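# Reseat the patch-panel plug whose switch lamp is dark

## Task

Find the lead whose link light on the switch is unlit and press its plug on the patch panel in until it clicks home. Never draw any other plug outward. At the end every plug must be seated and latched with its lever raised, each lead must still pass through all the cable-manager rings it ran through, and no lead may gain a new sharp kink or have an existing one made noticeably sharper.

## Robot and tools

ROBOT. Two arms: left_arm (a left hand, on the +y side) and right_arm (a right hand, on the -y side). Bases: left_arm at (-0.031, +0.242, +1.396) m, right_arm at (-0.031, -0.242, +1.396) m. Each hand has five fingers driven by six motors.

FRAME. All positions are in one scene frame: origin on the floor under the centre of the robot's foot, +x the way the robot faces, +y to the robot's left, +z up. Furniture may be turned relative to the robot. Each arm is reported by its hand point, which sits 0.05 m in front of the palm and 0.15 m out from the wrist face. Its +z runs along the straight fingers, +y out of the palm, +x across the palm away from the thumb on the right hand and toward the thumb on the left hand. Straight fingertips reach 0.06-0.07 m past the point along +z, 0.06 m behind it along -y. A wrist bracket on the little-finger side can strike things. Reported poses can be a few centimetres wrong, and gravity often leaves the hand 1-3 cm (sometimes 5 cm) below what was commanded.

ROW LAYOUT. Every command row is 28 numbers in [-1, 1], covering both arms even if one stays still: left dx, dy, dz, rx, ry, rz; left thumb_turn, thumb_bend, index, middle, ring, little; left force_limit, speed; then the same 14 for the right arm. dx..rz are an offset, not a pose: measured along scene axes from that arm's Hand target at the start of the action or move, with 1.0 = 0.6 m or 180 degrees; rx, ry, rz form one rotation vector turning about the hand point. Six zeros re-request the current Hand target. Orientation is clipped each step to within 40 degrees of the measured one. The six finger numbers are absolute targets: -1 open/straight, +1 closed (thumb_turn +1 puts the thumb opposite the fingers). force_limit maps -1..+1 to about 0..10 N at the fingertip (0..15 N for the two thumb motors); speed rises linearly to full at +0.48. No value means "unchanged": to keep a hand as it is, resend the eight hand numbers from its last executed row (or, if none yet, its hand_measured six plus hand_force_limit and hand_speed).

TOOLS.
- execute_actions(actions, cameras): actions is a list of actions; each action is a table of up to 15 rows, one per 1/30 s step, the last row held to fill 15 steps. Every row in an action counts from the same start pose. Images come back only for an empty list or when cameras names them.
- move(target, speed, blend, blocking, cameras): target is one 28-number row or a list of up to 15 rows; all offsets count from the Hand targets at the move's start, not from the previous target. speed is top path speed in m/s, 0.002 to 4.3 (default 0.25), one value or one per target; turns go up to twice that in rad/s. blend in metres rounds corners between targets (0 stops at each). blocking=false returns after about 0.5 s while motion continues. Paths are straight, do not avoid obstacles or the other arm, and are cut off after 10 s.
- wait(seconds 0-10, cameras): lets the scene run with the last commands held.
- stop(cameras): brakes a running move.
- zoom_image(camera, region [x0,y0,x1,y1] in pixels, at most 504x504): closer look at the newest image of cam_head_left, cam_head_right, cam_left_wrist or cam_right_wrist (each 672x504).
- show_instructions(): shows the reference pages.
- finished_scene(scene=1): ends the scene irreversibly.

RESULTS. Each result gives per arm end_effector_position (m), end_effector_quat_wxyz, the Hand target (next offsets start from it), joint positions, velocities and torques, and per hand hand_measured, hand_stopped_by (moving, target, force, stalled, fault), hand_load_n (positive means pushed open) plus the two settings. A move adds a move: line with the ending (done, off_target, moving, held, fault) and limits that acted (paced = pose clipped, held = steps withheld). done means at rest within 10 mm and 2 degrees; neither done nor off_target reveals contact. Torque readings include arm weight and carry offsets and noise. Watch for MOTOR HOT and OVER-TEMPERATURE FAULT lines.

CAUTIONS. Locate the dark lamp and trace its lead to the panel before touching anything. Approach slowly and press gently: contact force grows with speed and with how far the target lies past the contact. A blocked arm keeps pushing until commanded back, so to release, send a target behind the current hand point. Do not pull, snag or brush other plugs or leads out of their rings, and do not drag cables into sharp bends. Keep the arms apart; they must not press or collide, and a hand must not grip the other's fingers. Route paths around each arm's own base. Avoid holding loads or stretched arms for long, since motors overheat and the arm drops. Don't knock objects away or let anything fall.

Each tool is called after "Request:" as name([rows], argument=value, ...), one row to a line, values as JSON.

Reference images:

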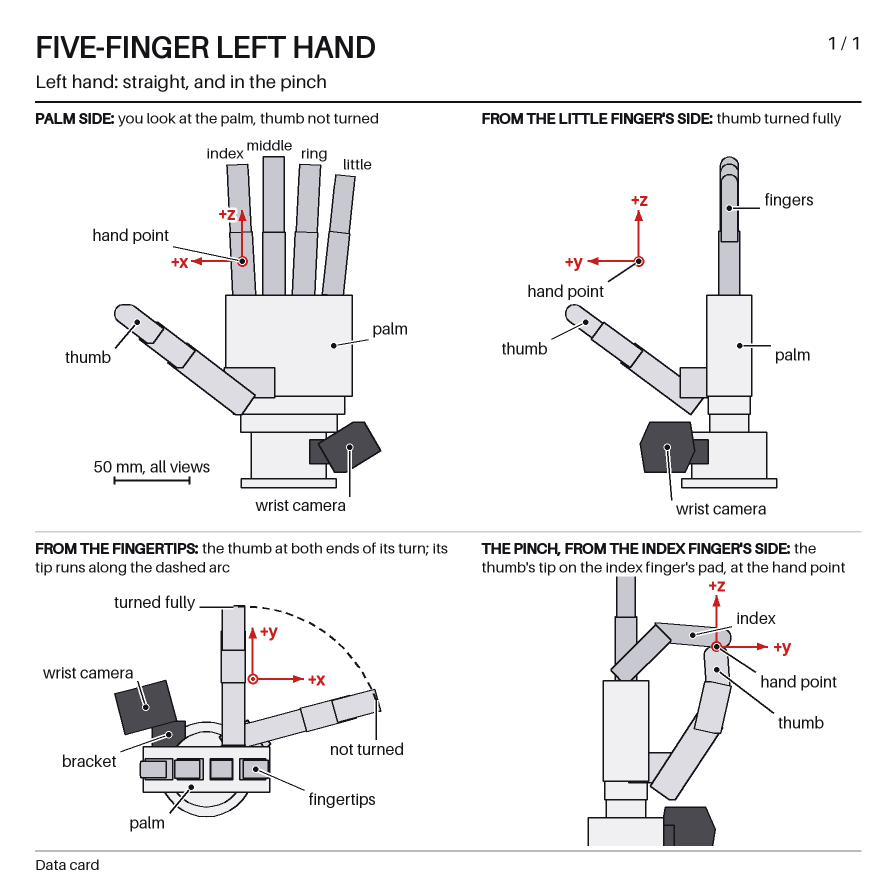

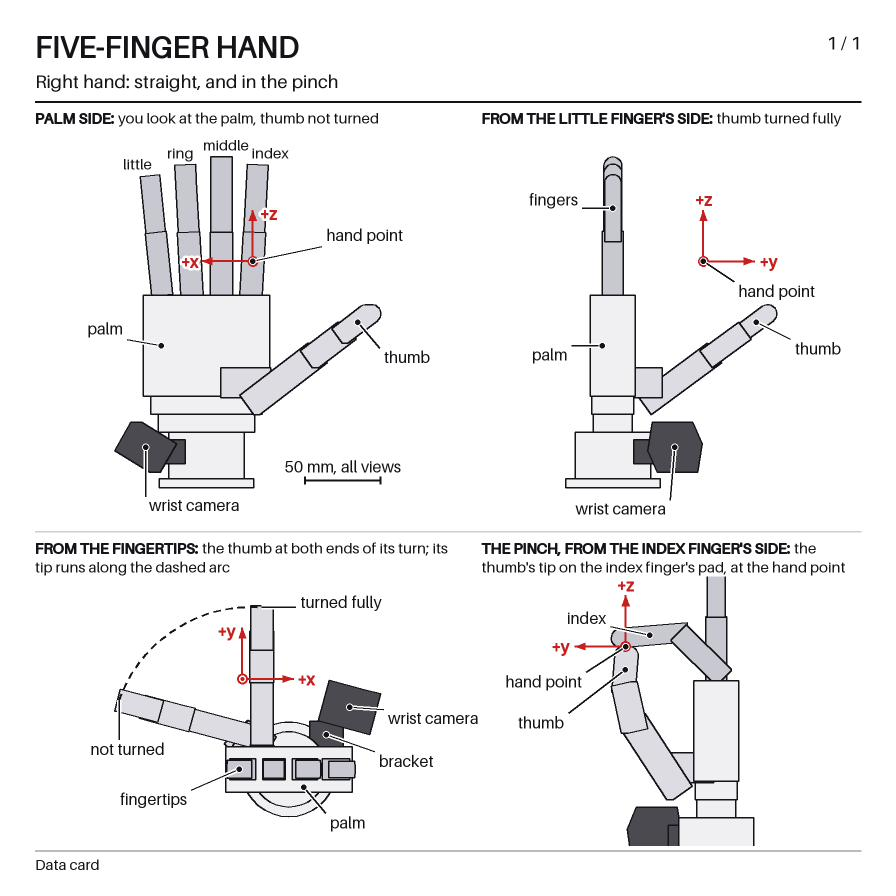

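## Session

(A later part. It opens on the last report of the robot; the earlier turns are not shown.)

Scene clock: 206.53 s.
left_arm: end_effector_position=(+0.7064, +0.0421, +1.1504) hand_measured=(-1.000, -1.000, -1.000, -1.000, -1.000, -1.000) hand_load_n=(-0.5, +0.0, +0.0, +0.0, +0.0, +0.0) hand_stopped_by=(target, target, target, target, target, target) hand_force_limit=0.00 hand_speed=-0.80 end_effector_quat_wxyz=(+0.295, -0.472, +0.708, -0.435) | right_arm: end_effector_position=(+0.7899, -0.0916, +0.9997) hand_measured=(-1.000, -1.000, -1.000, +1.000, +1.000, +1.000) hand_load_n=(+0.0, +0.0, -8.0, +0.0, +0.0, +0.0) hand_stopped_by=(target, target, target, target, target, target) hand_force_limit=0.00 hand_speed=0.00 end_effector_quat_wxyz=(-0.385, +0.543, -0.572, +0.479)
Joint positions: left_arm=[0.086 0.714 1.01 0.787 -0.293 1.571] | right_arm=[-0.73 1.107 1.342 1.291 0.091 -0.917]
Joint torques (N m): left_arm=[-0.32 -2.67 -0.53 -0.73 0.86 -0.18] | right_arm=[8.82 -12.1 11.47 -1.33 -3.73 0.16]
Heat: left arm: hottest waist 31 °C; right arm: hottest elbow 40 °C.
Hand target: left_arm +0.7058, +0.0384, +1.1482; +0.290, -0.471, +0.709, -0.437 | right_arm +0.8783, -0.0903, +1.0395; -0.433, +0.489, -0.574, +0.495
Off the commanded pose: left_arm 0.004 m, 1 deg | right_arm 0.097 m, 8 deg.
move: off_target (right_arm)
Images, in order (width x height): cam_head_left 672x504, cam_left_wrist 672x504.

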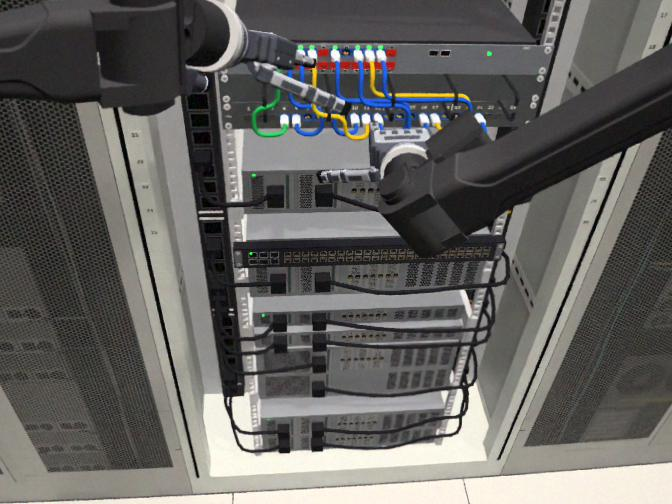

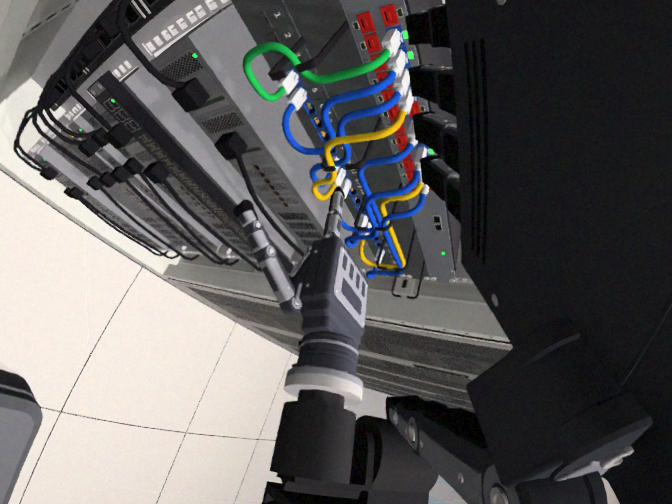

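Request:
move(target=[0,0,0,0,0,0,-1,-1,-1,-1,-1,-1,0,-0.8,0.11,-0.02,0.03,0,-0.02,0,-1,-1,-1,1,1,1,0,0], speed=0.08, cameras=["cam_head_left","cam_left_wrist"])

Request:
zoom_image(camera="cam_head_left", region=[348, 105, 388, 135])

Request:
zoom_image(camera="cam_left_wrist", region=[310, 150, 370, 210])

Scene clock: 208.27 s.
left_arm: end_effector_position=(+0.7064, +0.0421, +1.1504) hand_measured=(-1.000, -1.000, -1.000, -1.000, -1.000, -1.000) hand_load_n=(+0.0, +0.0, +0.0, +0.0, +0.0, +0.0) hand_stopped_by=(target, target, target, target, target, target) hand_force_limit=0.00 hand_speed=-0.80 end_effector_quat_wxyz=(+0.295, -0.472, +0.708, -0.435) | right_arm: end_effector_position=(+0.7922, -0.0935, +1.0015) hand_measured=(-1.000, -1.000, -0.998, +1.000, +1.000, +1.000) hand_load_n=(+0.0, +0.0, -11.5, +0.0, +0.0, +0.0) hand_stopped_by=(target, target, target, target, target, target) hand_force_limit=0.00 hand_speed=0.00 end_effector_quat_wxyz=(-0.385, +0.551, -0.564, +0.480)
Joint positions: left_arm=[0.086 0.714 1.01 0.787 -0.293 1.571] | right_arm=[-0.73 1.097 1.342 1.272 0.083 -0.935]
Joint torques (N m): left_arm=[-1.03 -2.49 -0.62 -0.75 0.87 -0.17] | right_arm=[9.47 -13.86 16.65 -3.19 -5.35 0.3]
Heat: left arm: hottest waist 31 °C; right arm: hottest elbow 41 °C.
Hand target: left_arm +0.7058, +0.0384, +1.1482; +0.290, -0.471, +0.709, -0.437 | right_arm +0.9442, -0.1022, +1.0574; -0.451, +0.473, -0.560, +0.510
Off the commanded pose: left_arm 0.004 m, 1 deg | right_arm 0.162 m, 12 deg.
move: off_target (right_arm)
Images, in order (width x height): cam_head_left 672x504, cam_left_wrist 672x504.

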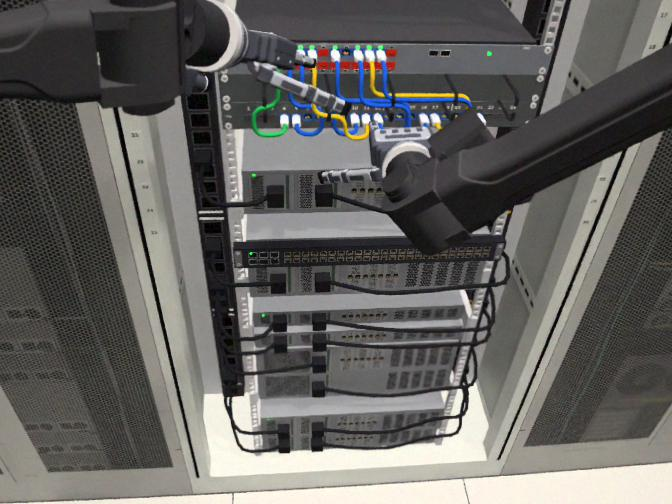

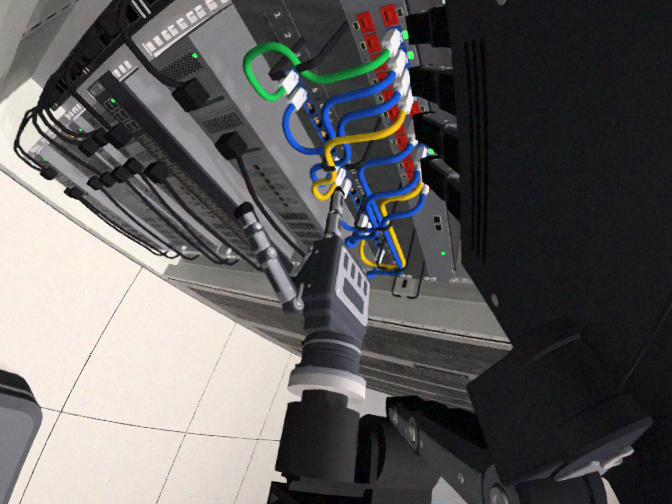

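Scaled by 12.600 from the camera's 672x504 image, which has a finer 960x720 frame.

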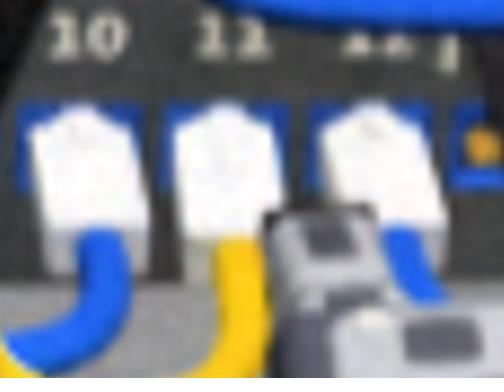

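Scaled by 8.400 from the camera's 672x504 image, which has a finer 960x720 frame.

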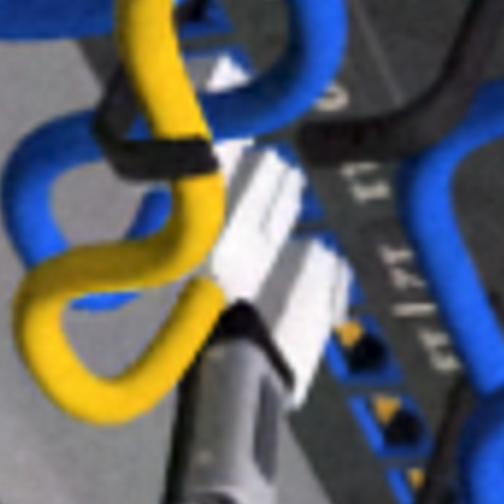

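Request:
move([
  [0,0,0,0,0,0,-1,-1,-1,-1,-1,-1,0,-0.8,-0.26,0.018,-0.087,0,0.058,0.008,-1,-1,-1,1,1,1,0,0],
  [0,0,0,0,0,0,-1,-1,-1,-1,-1,-1,0,-0.8,-0.36,0.018,-0.092,0,0.058,0.008,-1,-1,-1,1,1,1,0,0],
], speed=0.13, cameras=["cam_head_left","cam_left_wrist"])

Request:
zoom_image(camera="cam_head_left", region=[348, 108, 388, 138])

Request:
zoom_image(camera="cam_left_wrist", region=[310, 150, 370, 210])

Scene clock: 212.10 s.
left_arm: end_effector_position=(+0.7064, +0.0421, +1.1504) hand_measured=(-1.000, -1.000, -1.000, -1.000, -1.000, -1.000) hand_load_n=(+0.0, +0.0, +0.0, +0.0, +0.0, +0.0) hand_stopped_by=(target, target, target, target, target, target) hand_force_limit=0.00 hand_speed=-0.80 end_effector_quat_wxyz=(+0.295, -0.472, +0.708, -0.435) | right_arm: end_effector_position=(+0.7258, -0.0771, +0.9991) hand_measured=(-1.000, -1.000, -1.000, +1.000, +1.000, +1.000) hand_load_n=(-0.5, +0.0, +0.0, +0.0, +0.0, +0.0) hand_stopped_by=(target, target, target, target, target, target) hand_force_limit=0.00 hand_speed=0.00 end_effector_quat_wxyz=(-0.407, +0.529, -0.596, +0.447)
Joint positions: left_arm=[0.086 0.714 1.01 0.787 -0.293 1.571] | right_arm=[-0.756 1.083 1.162 1.408 0.091 -0.798]
Joint torques (N m): left_arm=[-0.79 -1.9 -0.53 -0.84 0.87 -0.17] | right_arm=[1.32 -11.99 0.2 2.13 -0.84 0.06]
Heat: left arm: hottest waist 31 °C; right arm: hottest wrist yaw 43 °C.
Hand target: left_arm +0.7058, +0.0384, +1.1482; +0.290, -0.471, +0.709, -0.437 | right_arm +0.7282, -0.0913, +1.0022; +0.404, -0.524, +0.593, -0.459
Off the commanded pose: left_arm 0.004 m, 1 deg | right_arm 0.015 m, 2 deg.
move: off_target (right_arm)
Images, in order (width x height): cam_head_left 672x504, cam_left_wrist 672x504.

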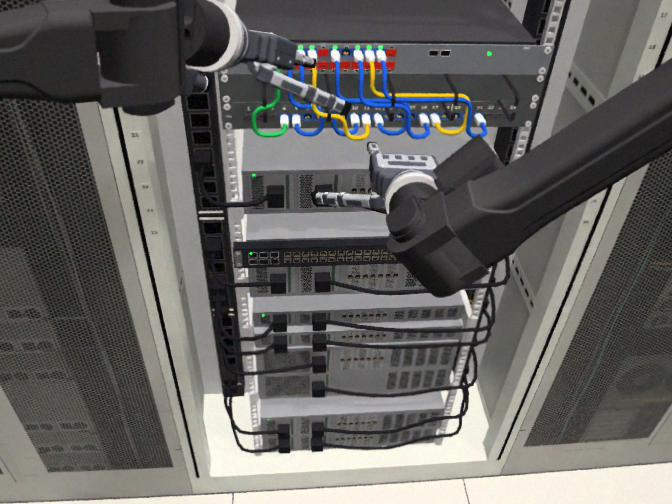

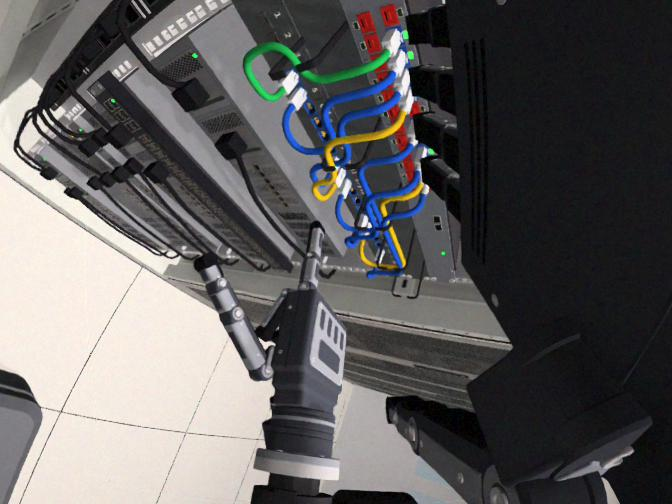

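Scaled by 12.600 from the camera's 672x504 image, which has a finer 960x720 frame.

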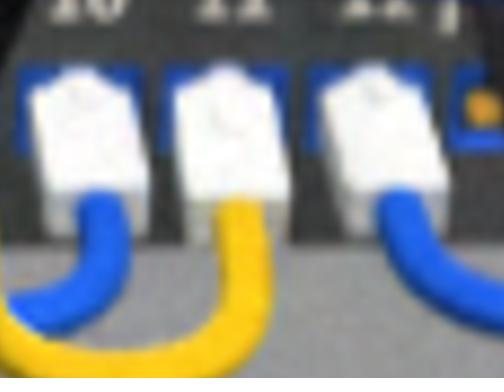

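Scaled by 8.400 from the camera's 672x504 image, which has a finer 960x720 frame.

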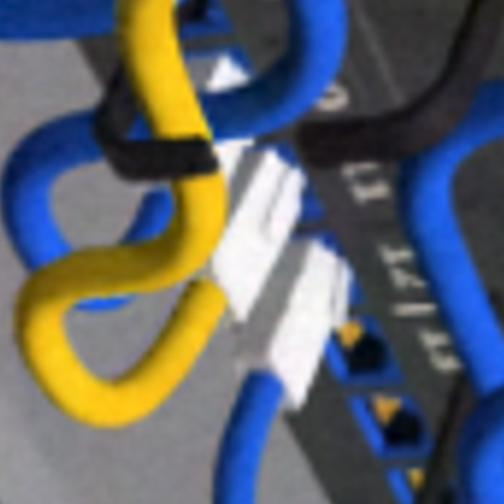

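Request:
zoom_image(camera="cam_head_left", region=[415, 105, 445, 135])

Request:
zoom_image(camera="cam_head_left", region=[275, 105, 305, 135])

Request:
zoom_image(camera="cam_head_left", region=[350, 105, 380, 135])

Scaled by 16.800 from the camera's 672x504 image, which has a finer 960x720 frame.

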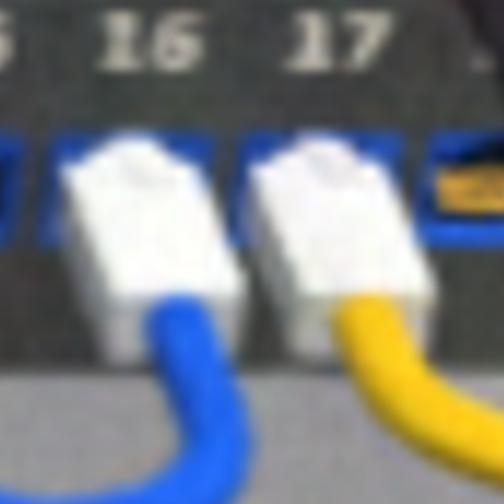

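Scaled by 16.800 from the camera's 672x504 image, which has a finer 960x720 frame.

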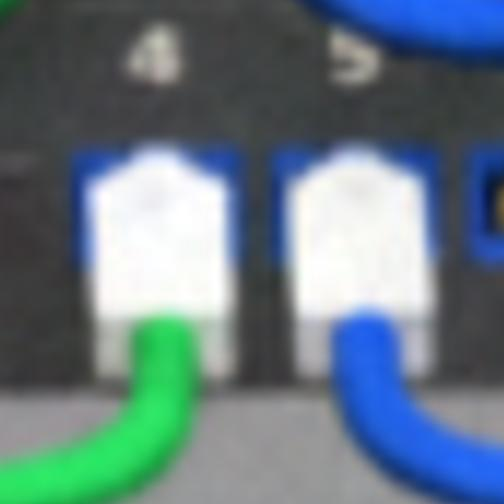

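Scaled by 16.800 from the camera's 672x504 image, which has a finer 960x720 frame.

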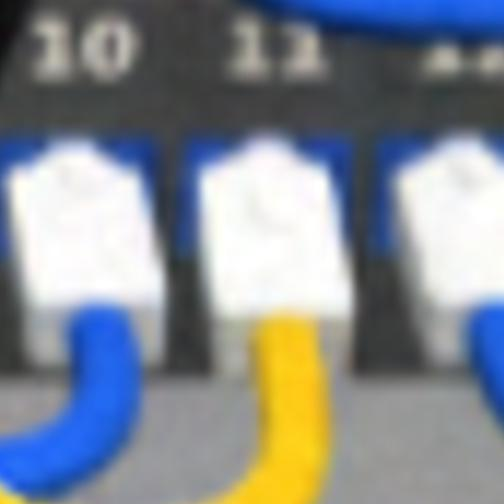

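Request:
move(target=[0,0,0,0,0,0,-1,-1,-1,-1,-1,-1,0,-0.8,0,0.012,0.006,0,0.015,-0.052,-1,-1,-1,1,1,1,0,0], speed=0.15, cameras=["cam_head_left","cam_left_wrist"])

Request:
zoom_image(camera="cam_head_left", region=[340, 100, 400, 145])

Scene clock: 213.87 s.
left_arm: end_effector_position=(+0.7064, +0.0421, +1.1504) hand_measured=(-1.000, -1.000, -1.000, -1.000, -1.000, -1.000) hand_load_n=(+0.0, +0.0, +0.0, +0.0, +0.0, +0.0) hand_stopped_by=(target, target, target, target, target, target) hand_force_limit=0.00 hand_speed=-0.80 end_effector_quat_wxyz=(+0.295, -0.472, +0.708, -0.435) | right_arm: end_effector_position=(+0.7289, -0.0927, +1.0052) hand_measured=(-1.000, -1.000, -1.000, +1.000, +1.000, +1.000) hand_load_n=(+0.0, -0.5, +0.0, +0.0, +0.0, +0.0) hand_stopped_by=(target, target, target, target, target, target) hand_force_limit=0.00 hand_speed=0.00 end_effector_quat_wxyz=(-0.350, +0.489, -0.639, +0.480)
Joint positions: left_arm=[0.086 0.714 1.01 0.787 -0.293 1.571] | right_arm=[-0.686 1.121 1.197 1.533 0.229 -0.871]
Joint torques (N m): left_arm=[-0.97 -2.14 -0.72 -0.85 0.88 -0.2] | right_arm=[4.95 -8.76 1.1 1.96 -0.61 -0.13]
Heat: left arm: hottest waist 31 °C; right arm: hottest wrist yaw 42 °C.
Hand target: left_arm +0.7058, +0.0384, +1.1482; +0.290, -0.471, +0.709, -0.437 | right_arm +0.7282, -0.0840, +1.0058; +0.351, -0.485, +0.643, -0.478
Off the commanded pose: left_arm 0.004 m, 1 deg | right_arm 0.009 m, 1 deg.
move: done
Images, in order (width x height): cam_head_left 672x504, cam_left_wrist 672x504.

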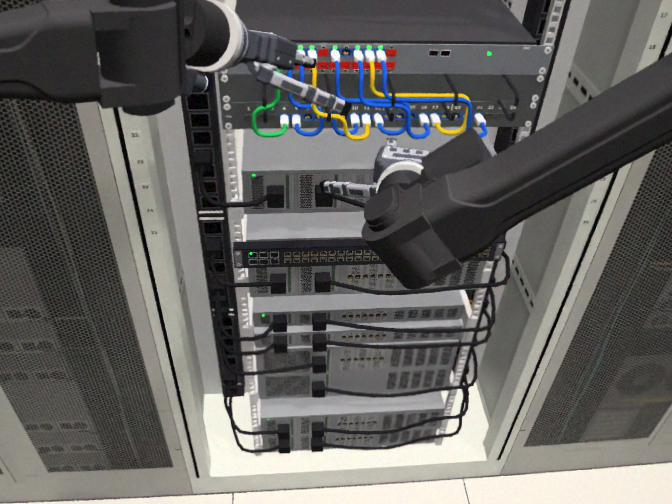

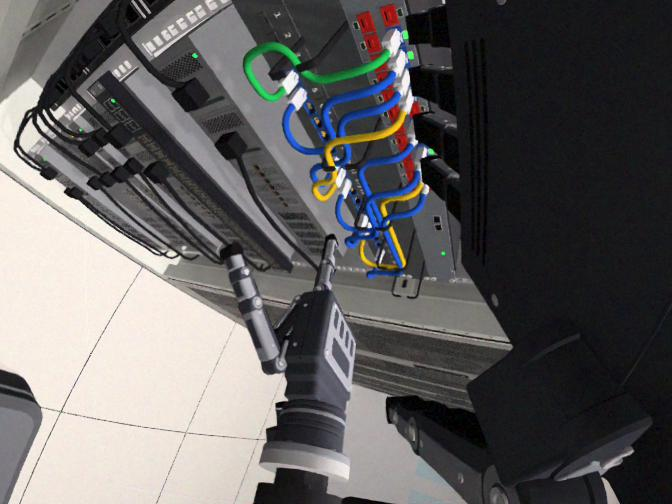

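Scaled by 8.400 from the camera's 672x504 image, which has a finer 960x720 frame.

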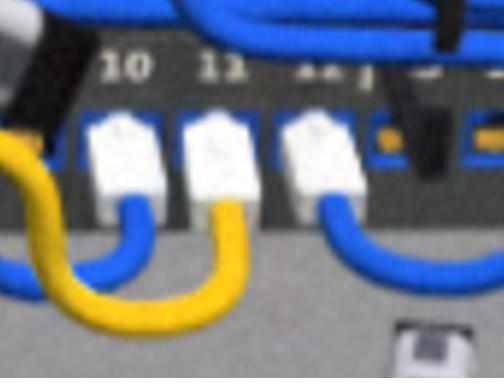

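Request:
move(target=[0,0,0,0,0,0,-1,-1,-1,-1,-1,-1,0,-0.8,0.03,0.032,-0.004,0,0,0,-1,-1,-1,1,1,1,0,0], speed=0.08, cameras=["cam_head_left","cam_left_wrist"])

Request:
zoom_image(camera="cam_head_left", region=[340, 100, 400, 145])

Scene clock: 215.23 s.
left_arm: end_effector_position=(+0.7064, +0.0421, +1.1504) hand_measured=(-1.000, -1.000, -1.000, -1.000, -1.000, -1.000) hand_load_n=(+0.0, +0.0, +0.0, +0.0, +0.0, -0.5) hand_stopped_by=(target, target, target, target, target, target) hand_force_limit=0.00 hand_speed=-0.80 end_effector_quat_wxyz=(+0.295, -0.472, +0.708, -0.435) | right_arm: end_effector_position=(+0.7477, -0.0791, +1.0054) hand_measured=(-1.000, -1.000, -1.000, +1.000, +1.000, +1.000) hand_load_n=(+0.0, +0.0, +0.0, +0.0, +0.0, +0.0) hand_stopped_by=(target, target, target, target, target, target) hand_force_limit=0.00 hand_speed=0.00 end_effector_quat_wxyz=(-0.349, +0.481, -0.640, +0.487)
Joint positions: left_arm=[0.086 0.714 1.01 0.787 -0.293 1.571] | right_arm=[-0.646 1.169 1.276 1.533 0.229 -0.913]
Joint torques (N m): left_arm=[-0.97 -2.26 -0.7 -0.81 0.91 -0.19] | right_arm=[5.71 -8.29 1.25 1.05 -0.73 -0.13]
Heat: left arm: hottest waist 31 °C; right arm: hottest elbow 41 °C.
Hand target: left_arm +0.7058, +0.0384, +1.1482; +0.290, -0.471, +0.709, -0.437 | right_arm +0.7462, -0.0649, +1.0033; +0.351, -0.485, +0.643, -0.478
Off the commanded pose: left_arm 0.004 m, 1 deg | right_arm 0.015 m, 1 deg.
move: off_target (right_arm)
Images, in order (width x height): cam_head_left 672x504, cam_left_wrist 672x504.

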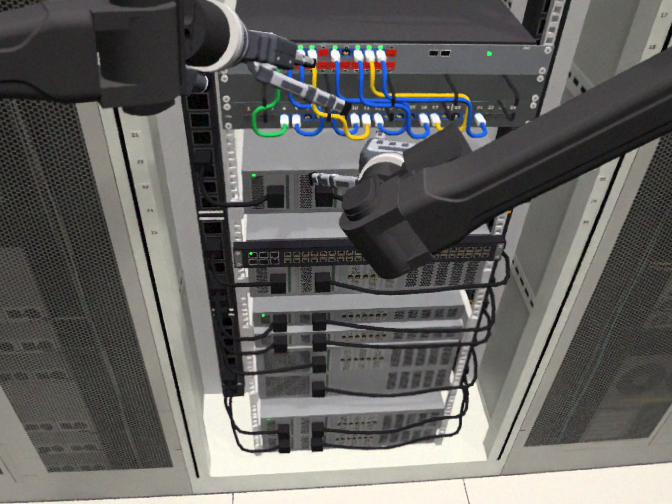

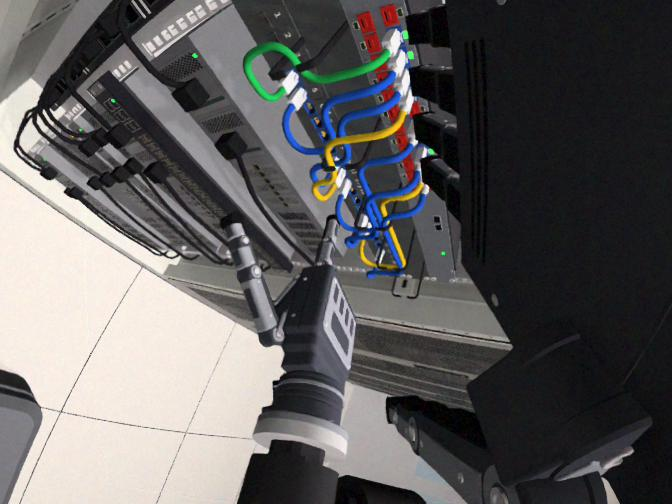

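Scaled by 8.400 from the camera's 672x504 image, which has a finer 960x720 frame.

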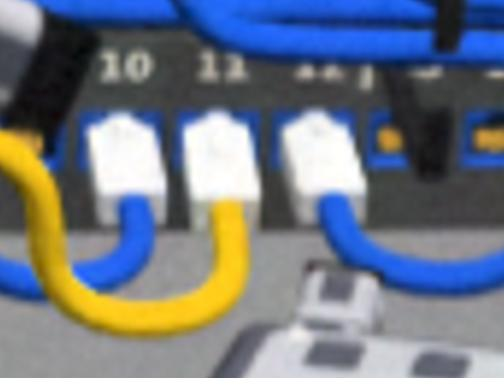

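Request:
move(target=[0,0,0,0,0,0,-1,-1,-1,-1,-1,-1,0,-0.8,0.028,0.012,-0.008,0,0,0,-1,-1,-1,1,1,1,0,0], speed=0.06, cameras=["cam_head_left","cam_left_wrist"])

Request:
zoom_image(camera="cam_head_left", region=[340, 100, 400, 145])

Scene clock: 216.27 s.
left_arm: end_effector_position=(+0.7064, +0.0421, +1.1504) hand_measured=(-1.000, -1.000, -1.000, -1.000, -1.000, -1.000) hand_load_n=(+0.0, +0.0, +0.0, +0.0, +0.0, +0.0) hand_stopped_by=(target, target, target, target, target, target) hand_force_limit=0.00 hand_speed=-0.80 end_effector_quat_wxyz=(+0.295, -0.472, +0.708, -0.435) | right_arm: end_effector_position=(+0.7643, -0.0731, +1.0008) hand_measured=(-1.000, -1.000, -1.000, +1.000, +1.000, +1.000) hand_load_n=(+0.0, +0.0, +0.0, +0.0, +0.0, +0.0) hand_stopped_by=(target, target, target, target, target, target) hand_force_limit=0.00 hand_speed=0.00 end_effector_quat_wxyz=(-0.348, +0.481, -0.640, +0.487)
Joint positions: left_arm=[0.086 0.714 1.01 0.787 -0.293 1.571] | right_arm=[-0.636 1.195 1.34 1.498 0.229 -0.923]
Joint torques (N m): left_arm=[-0.85 -2.32 -0.53 -0.77 0.84 -0.16] | right_arm=[5.89 -8.12 1.52 0.98 -0.75 -0.13]
Heat: left arm: hottest waist 31 °C; right arm: hottest elbow 41 °C.
Hand target: left_arm +0.7058, +0.0384, +1.1482; +0.290, -0.471, +0.709, -0.437 | right_arm +0.7631, -0.0580, +0.9987; +0.351, -0.485, +0.643, -0.478
Off the commanded pose: left_arm 0.004 m, 1 deg | right_arm 0.016 m, 1 deg.
move: off_target (right_arm)
Images, in order (width x height): cam_head_left 672x504, cam_left_wrist 672x504.

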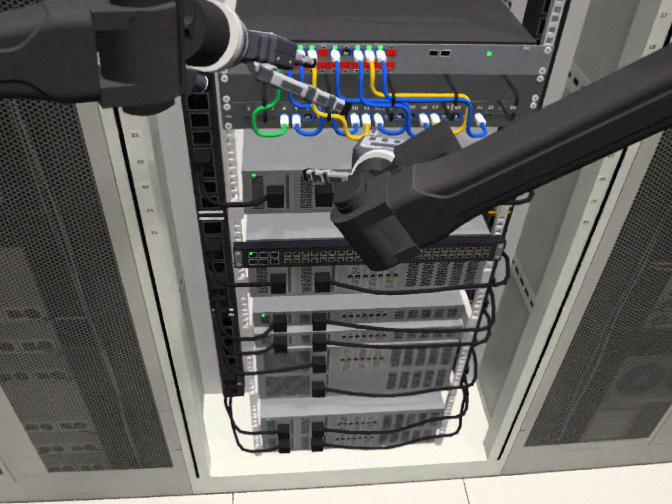

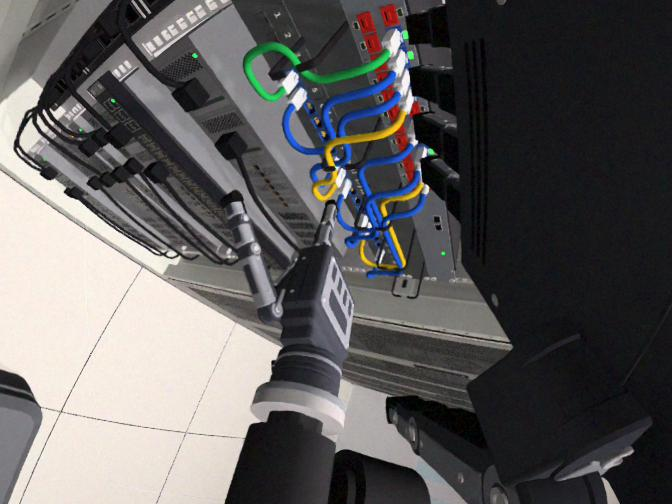

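Scaled by 8.400 from the camera's 672x504 image, which has a finer 960x720 frame.

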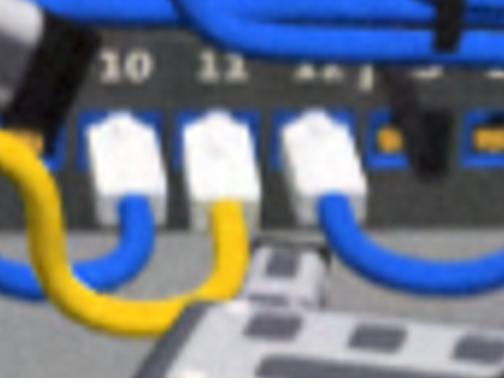

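Request:
move(target=[0,0,0,0,0,0,-1,-1,-1,-1,-1,-1,0,-0.8,0.026,0.0,0.0,0,0,0,-1,-1,-1,1,1,1,0,0], speed=0.06, cameras=["cam_head_left","cam_left_wrist"])

Request:
zoom_image(camera="cam_head_left", region=[340, 100, 400, 145])

Request:
zoom_image(camera="cam_left_wrist", region=[310, 150, 370, 210])

Scene clock: 217.27 s.
left_arm: end_effector_position=(+0.7064, +0.0421, +1.1504) hand_measured=(-1.000, -1.000, -1.000, -1.000, -1.000, -1.000) hand_load_n=(-0.5, +0.0, +0.0, +0.0, +0.0, +0.0) hand_stopped_by=(target, target, target, target, target, target) hand_force_limit=0.00 hand_speed=-0.80 end_effector_quat_wxyz=(+0.295, -0.472, +0.708, -0.435) | right_arm: end_effector_position=(+0.7802, -0.0754, +1.0018) hand_measured=(-1.000, -1.000, -1.000, +1.000, +1.000, +1.000) hand_load_n=(+0.0, +0.0, +0.0, +0.0, +0.5, +0.0) hand_stopped_by=(target, target, target, target, target, target) hand_force_limit=0.00 hand_speed=0.00 end_effector_quat_wxyz=(-0.347, +0.480, -0.640, +0.489)
Joint positions: left_arm=[0.086 0.714 1.01 0.787 -0.293 1.571] | right_arm=[-0.628 1.199 1.384 1.464 0.229 -0.932]
Joint torques (N m): left_arm=[-0.79 -2.55 -0.5 -0.75 0.89 -0.17] | right_arm=[6.01 -8.12 1.7 0.85 -0.79 -0.11]
Heat: left arm: hottest waist 31 °C; right arm: hottest elbow 41 °C.
Hand target: left_arm +0.7058, +0.0384, +1.1482; +0.290, -0.471, +0.709, -0.437 | right_arm +0.7786, -0.0577, +0.9985; +0.351, -0.485, +0.643, -0.478
Off the commanded pose: left_arm 0.004 m, 1 deg | right_arm 0.018 m, 2 deg.
move: off_target (right_arm)
Images, in order (width x height): cam_head_left 672x504, cam_left_wrist 672x504.

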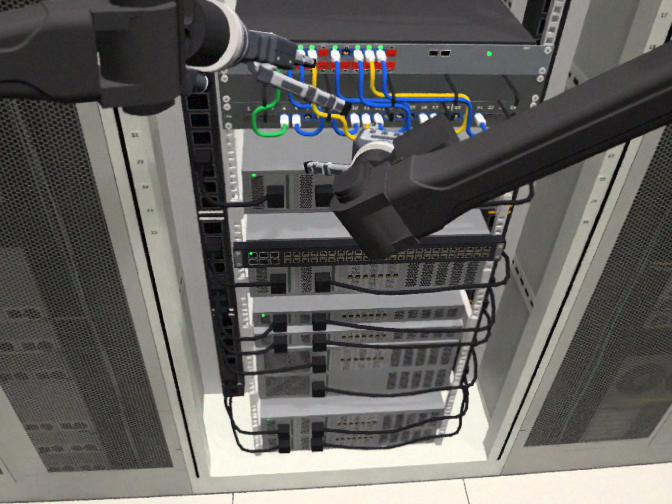

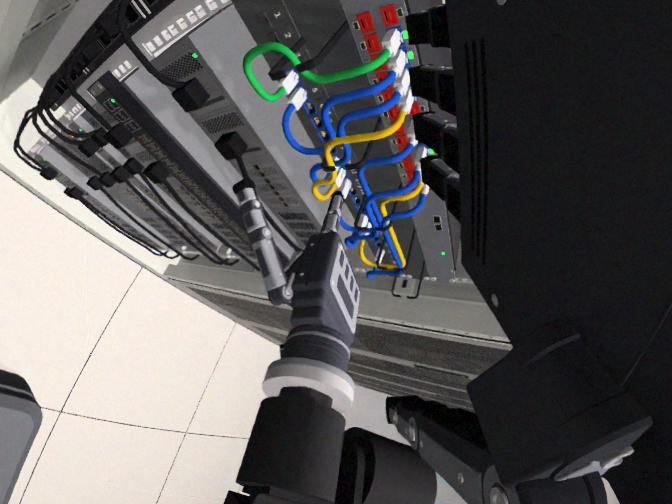

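Scaled by 8.400 from the camera's 672x504 image, which has a finer 960x720 frame.

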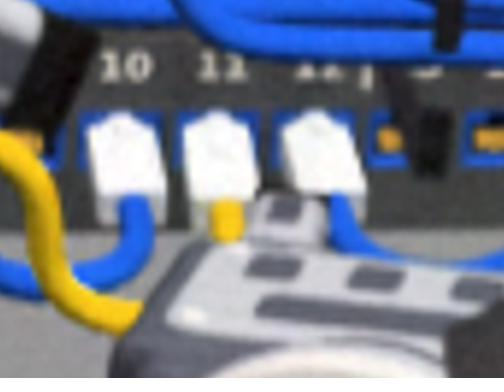

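Scaled by 8.400 from the camera's 672x504 image, which has a finer 960x720 frame.

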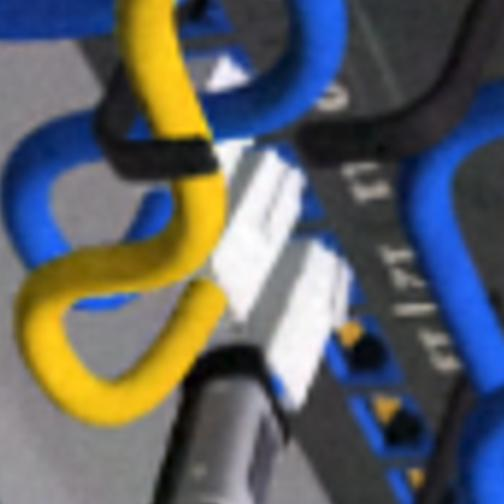

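Request:
move(target=[0,0,0,0,0,0,-1,-1,-1,-1,-1,-1,0,-0.8,0.012,0.005,0.0,0,0,0,-1,-1,-1,1,1,1,0,0], speed=0.06, cameras=["cam_head_left","cam_left_wrist"])

Request:
zoom_image(camera="cam_left_wrist", region=[310, 150, 370, 210])

Scene clock: 218.17 s.
left_arm: end_effector_position=(+0.7064, +0.0421, +1.1504) hand_measured=(-1.000, -1.000, -1.000, -1.000, -1.000, -1.000) hand_load_n=(-0.5, +0.0, +0.0, +0.0, +0.0, +0.0) hand_stopped_by=(target, target, target, target, target, target) hand_force_limit=0.00 hand_speed=-0.80 end_effector_quat_wxyz=(+0.295, -0.472, +0.708, -0.435) | right_arm: end_effector_position=(+0.7849, -0.0751, +1.0024) hand_measured=(-1.000, -1.000, -1.000, +1.000, +1.000, +1.000) hand_load_n=(+0.0, +0.0, +0.0, +0.0, +0.0, +0.5) hand_stopped_by=(target, target, target, target, target, target) hand_force_limit=0.00 hand_speed=0.00 end_effector_quat_wxyz=(-0.345, +0.478, -0.641, +0.491)
Joint positions: left_arm=[0.086 0.714 1.01 0.787 -0.293 1.571] | right_arm=[-0.622 1.205 1.401 1.461 0.231 -0.941]
Joint torques (N m): left_arm=[-1.03 -2.37 -0.57 -0.83 0.86 -0.15] | right_arm=[6.42 -8 2.22 0.42 -0.89 -0.09]
Heat: left arm: hottest waist 31 °C; right arm: hottest elbow 41 °C.
Hand target: left_arm +0.7058, +0.0384, +1.1482; +0.290, -0.471, +0.709, -0.437 | right_arm +0.7859, -0.0548, +0.9987; +0.351, -0.485, +0.643, -0.478
Off the commanded pose: left_arm 0.004 m, 1 deg | right_arm 0.021 m, 2 deg.
move: off_target (right_arm)
Images, in order (width x height): cam_head_left 672x504, cam_left_wrist 672x504.

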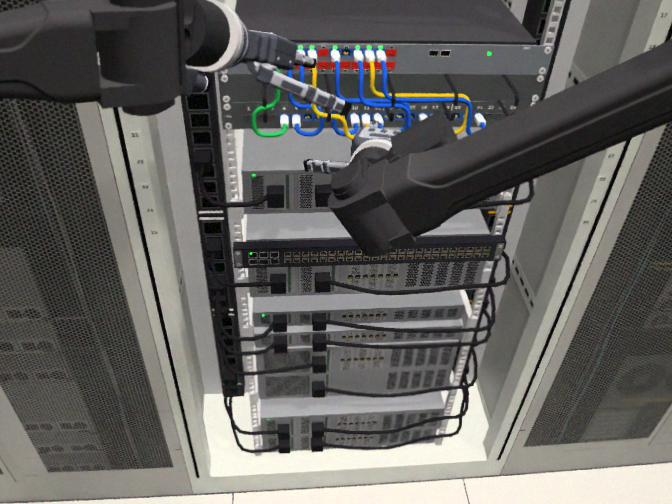

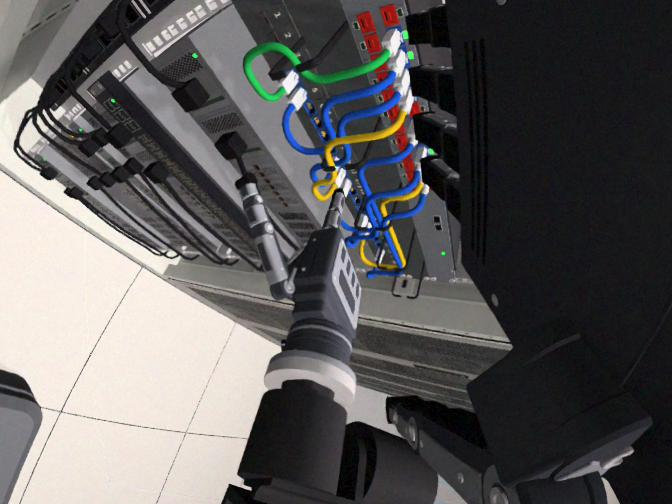

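Scaled by 8.400 from the camera's 672x504 image, which has a finer 960x720 frame.

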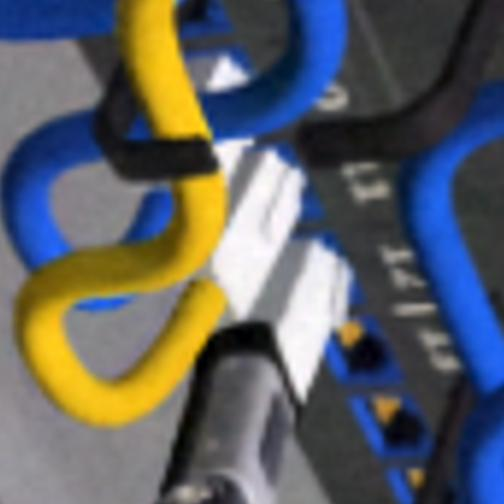

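Request:
move(target=[0,0,0,0,0,0,-1,-1,-1,-1,-1,-1,0,-0.8,0.0,0.006,-0.01,0,0,0,-1,-1,-1,1,1,1,0,0], speed=0.06)

Scene clock: 219.07 s.
left_arm: end_effector_position=(+0.7064, +0.0421, +1.1504) hand_measured=(-1.000, -1.000, -1.000, -1.000, -1.000, -1.000) hand_load_n=(-0.5, +0.0, +0.0, +0.0, +0.0, +0.0) hand_stopped_by=(target, target, target, target, target, target) hand_force_limit=0.00 hand_speed=-0.80 end_effector_quat_wxyz=(+0.295, -0.472, +0.708, -0.435) | right_arm: end_effector_position=(+0.7865, -0.0737, +1.0010) hand_measured=(-1.000, -1.000, -1.000, +1.000, +1.000, +1.000) hand_load_n=(-0.5, +0.0, +0.5, +0.0, +0.0, +0.0) hand_stopped_by=(target, target, target, target, target, target) hand_force_limit=0.00 hand_speed=0.00 end_effector_quat_wxyz=(-0.345, +0.477, -0.641, +0.492)
Joint positions: left_arm=[0.086 0.714 1.01 0.787 -0.293 1.571] | right_arm=[-0.622 1.212 1.411 1.461 0.231 -0.942]
Joint torques (N m): left_arm=[-0.73 -2.37 -0.53 -0.87 0.89 -0.15] | right_arm=[5.66 -7.41 2.52 0.39 -0.87 -0.03]
Heat: left arm: hottest waist 31 °C; right arm: hottest elbow 41 °C.
Hand target: left_arm +0.7058, +0.0384, +1.1482; +0.290, -0.471, +0.709, -0.437 | right_arm +0.7859, -0.0511, +0.9926; +0.351, -0.485, +0.643, -0.478
Off the commanded pose: left_arm 0.004 m, 1 deg | right_arm 0.024 m, 2 deg.
move: off_target (right_arm)

Request:
move(target=[0,0,0,0,0,0,-1,-1,-1,-1,-1,-1,0,-0.8,0.06,0.0,0.045,0,-0.02,0,-1,-1,-1,1,1,1,0,0], speed=0.08)

Scene clock: 220.33 s.
left_arm: end_effector_position=(+0.7064, +0.0421, +1.1504) hand_measured=(-1.000, -1.000, -1.000, -1.000, -1.000, -1.000) hand_load_n=(+0.0, +0.0, +0.0, +0.0, +0.0, +0.0) hand_stopped_by=(target, target, target, target, target, target) hand_force_limit=0.00 hand_speed=-0.80 end_effector_quat_wxyz=(+0.295, -0.472, +0.708, -0.435) | right_arm: end_effector_position=(+0.8118, -0.0658, +1.0146) hand_measured=(-1.000, -1.000, -1.000, +1.000, +1.000, +1.000) hand_load_n=(+0.0, +0.0, -1.0, +0.0, +0.0, +0.0) hand_stopped_by=(target, target, target, target, target, target) hand_force_limit=0.00 hand_speed=0.00 end_effector_quat_wxyz=(-0.360, +0.474, -0.630, +0.499)
Joint positions: left_arm=[0.086 0.714 1.01 0.787 -0.293 1.571] | right_arm=[-0.582 1.228 1.475 1.428 0.189 -0.979]
Joint torques (N m): left_arm=[-0.85 -2.43 -0.61 -0.85 0.89 -0.22] | right_arm=[7.18 -7.88 3.29 0.5 -1.48 -0.1]
Heat: left arm: hottest waist 31 °C; right arm: hottest elbow 41 °C.
Hand target: left_arm +0.7058, +0.0384, +1.1482; +0.290, -0.471, +0.709, -0.437 | right_arm +0.8218, -0.0510, +1.0196; +0.371, -0.470, +0.631, -0.493
Off the commanded pose: left_arm 0.004 m, 1 deg | right_arm 0.019 m, 2 deg.
move: off_target (right_arm)

Request:
wait(seconds=0, cameras=["cam_head_left","cam_left_wrist"])

Request:
zoom_image(camera="cam_left_wrist", region=[310, 150, 370, 210])

Request:
zoom_image(camera="cam_head_left", region=[340, 100, 400, 145])

Scene clock: 220.50 s.
left_arm: end_effector_position=(+0.7064, +0.0421, +1.1504) hand_measured=(-1.000, -1.000, -1.000, -1.000, -1.000, -1.000) hand_load_n=(+0.0, +0.0, +0.0, +0.0, +0.0, +0.0) hand_stopped_by=(target, target, target, target, target, target) hand_force_limit=0.00 hand_speed=-0.80 end_effector_quat_wxyz=(+0.295, -0.472, +0.708, -0.435) | right_arm: end_effector_position=(+0.8119, -0.0659, +1.0146) hand_measured=(-1.000, -1.000, -1.000, +1.000, +1.000, +1.000) hand_load_n=(+0.0, +0.0, -1.0, +0.0, +0.0, +0.0) hand_stopped_by=(target, target, target, target, target, target) hand_force_limit=0.00 hand_speed=0.00 end_effector_quat_wxyz=(-0.360, +0.474, -0.630, +0.499)
Joint positions: left_arm=[0.086 0.714 1.01 0.787 -0.293 1.571] | right_arm=[-0.582 1.228 1.476 1.428 0.189 -0.98]
Joint torques (N m): left_arm=[-0.97 -2.32 -0.53 -0.76 0.88 -0.16] | right_arm=[7.18 -7.94 3.29 0.5 -1.49 -0.09]
Heat: left arm: hottest waist 31 °C; right arm: hottest elbow 41 °C.
Hand target: left_arm +0.7058, +0.0384, +1.1482; +0.290, -0.471, +0.709, -0.437 | right_arm +0.8219, -0.0511, +1.0197; +0.371, -0.470, +0.631, -0.493
Off the commanded pose: left_arm 0.004 m, 1 deg | right_arm 0.019 m, 2 deg.
Images, in order (width x height): cam_head_left 672x504, cam_left_wrist 672x504.

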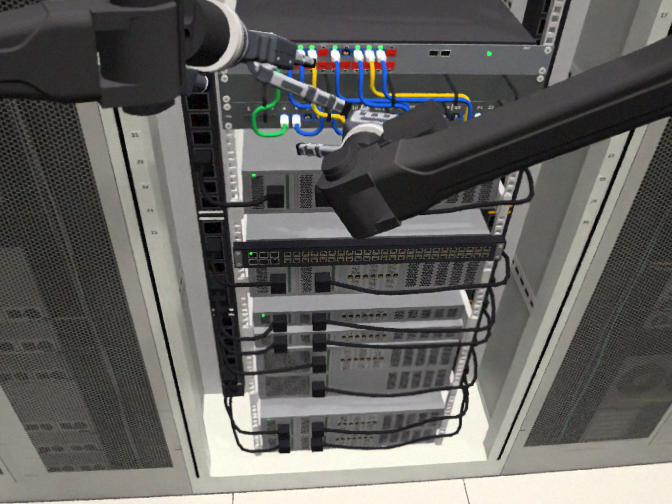

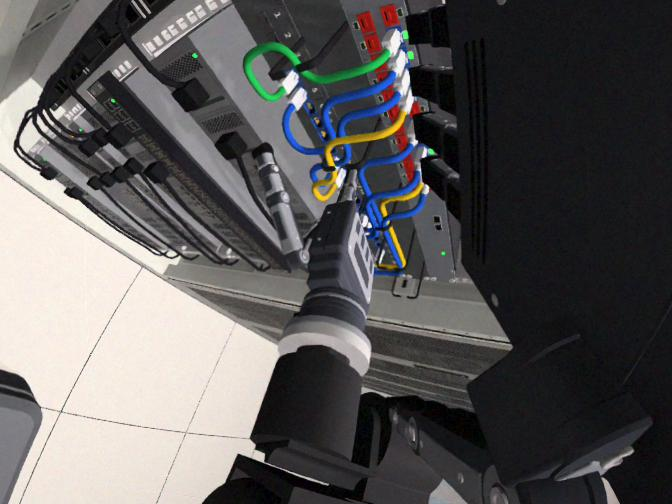

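Scaled by 8.400 from the camera's 672x504 image, which has a finer 960x720 frame.

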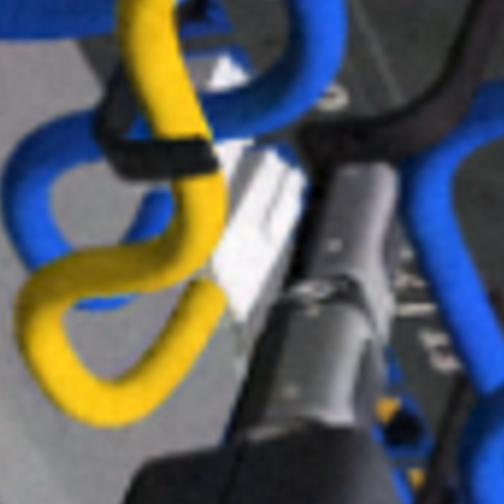

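Scaled by 8.400 from the camera's 672x504 image, which has a finer 960x720 frame.

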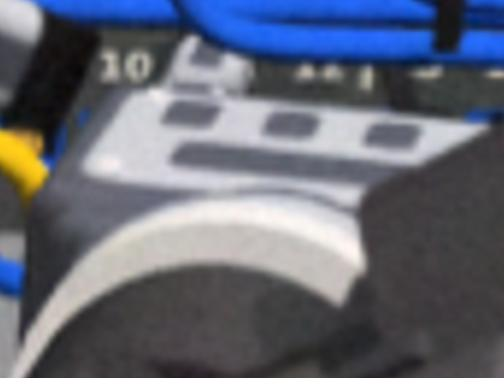

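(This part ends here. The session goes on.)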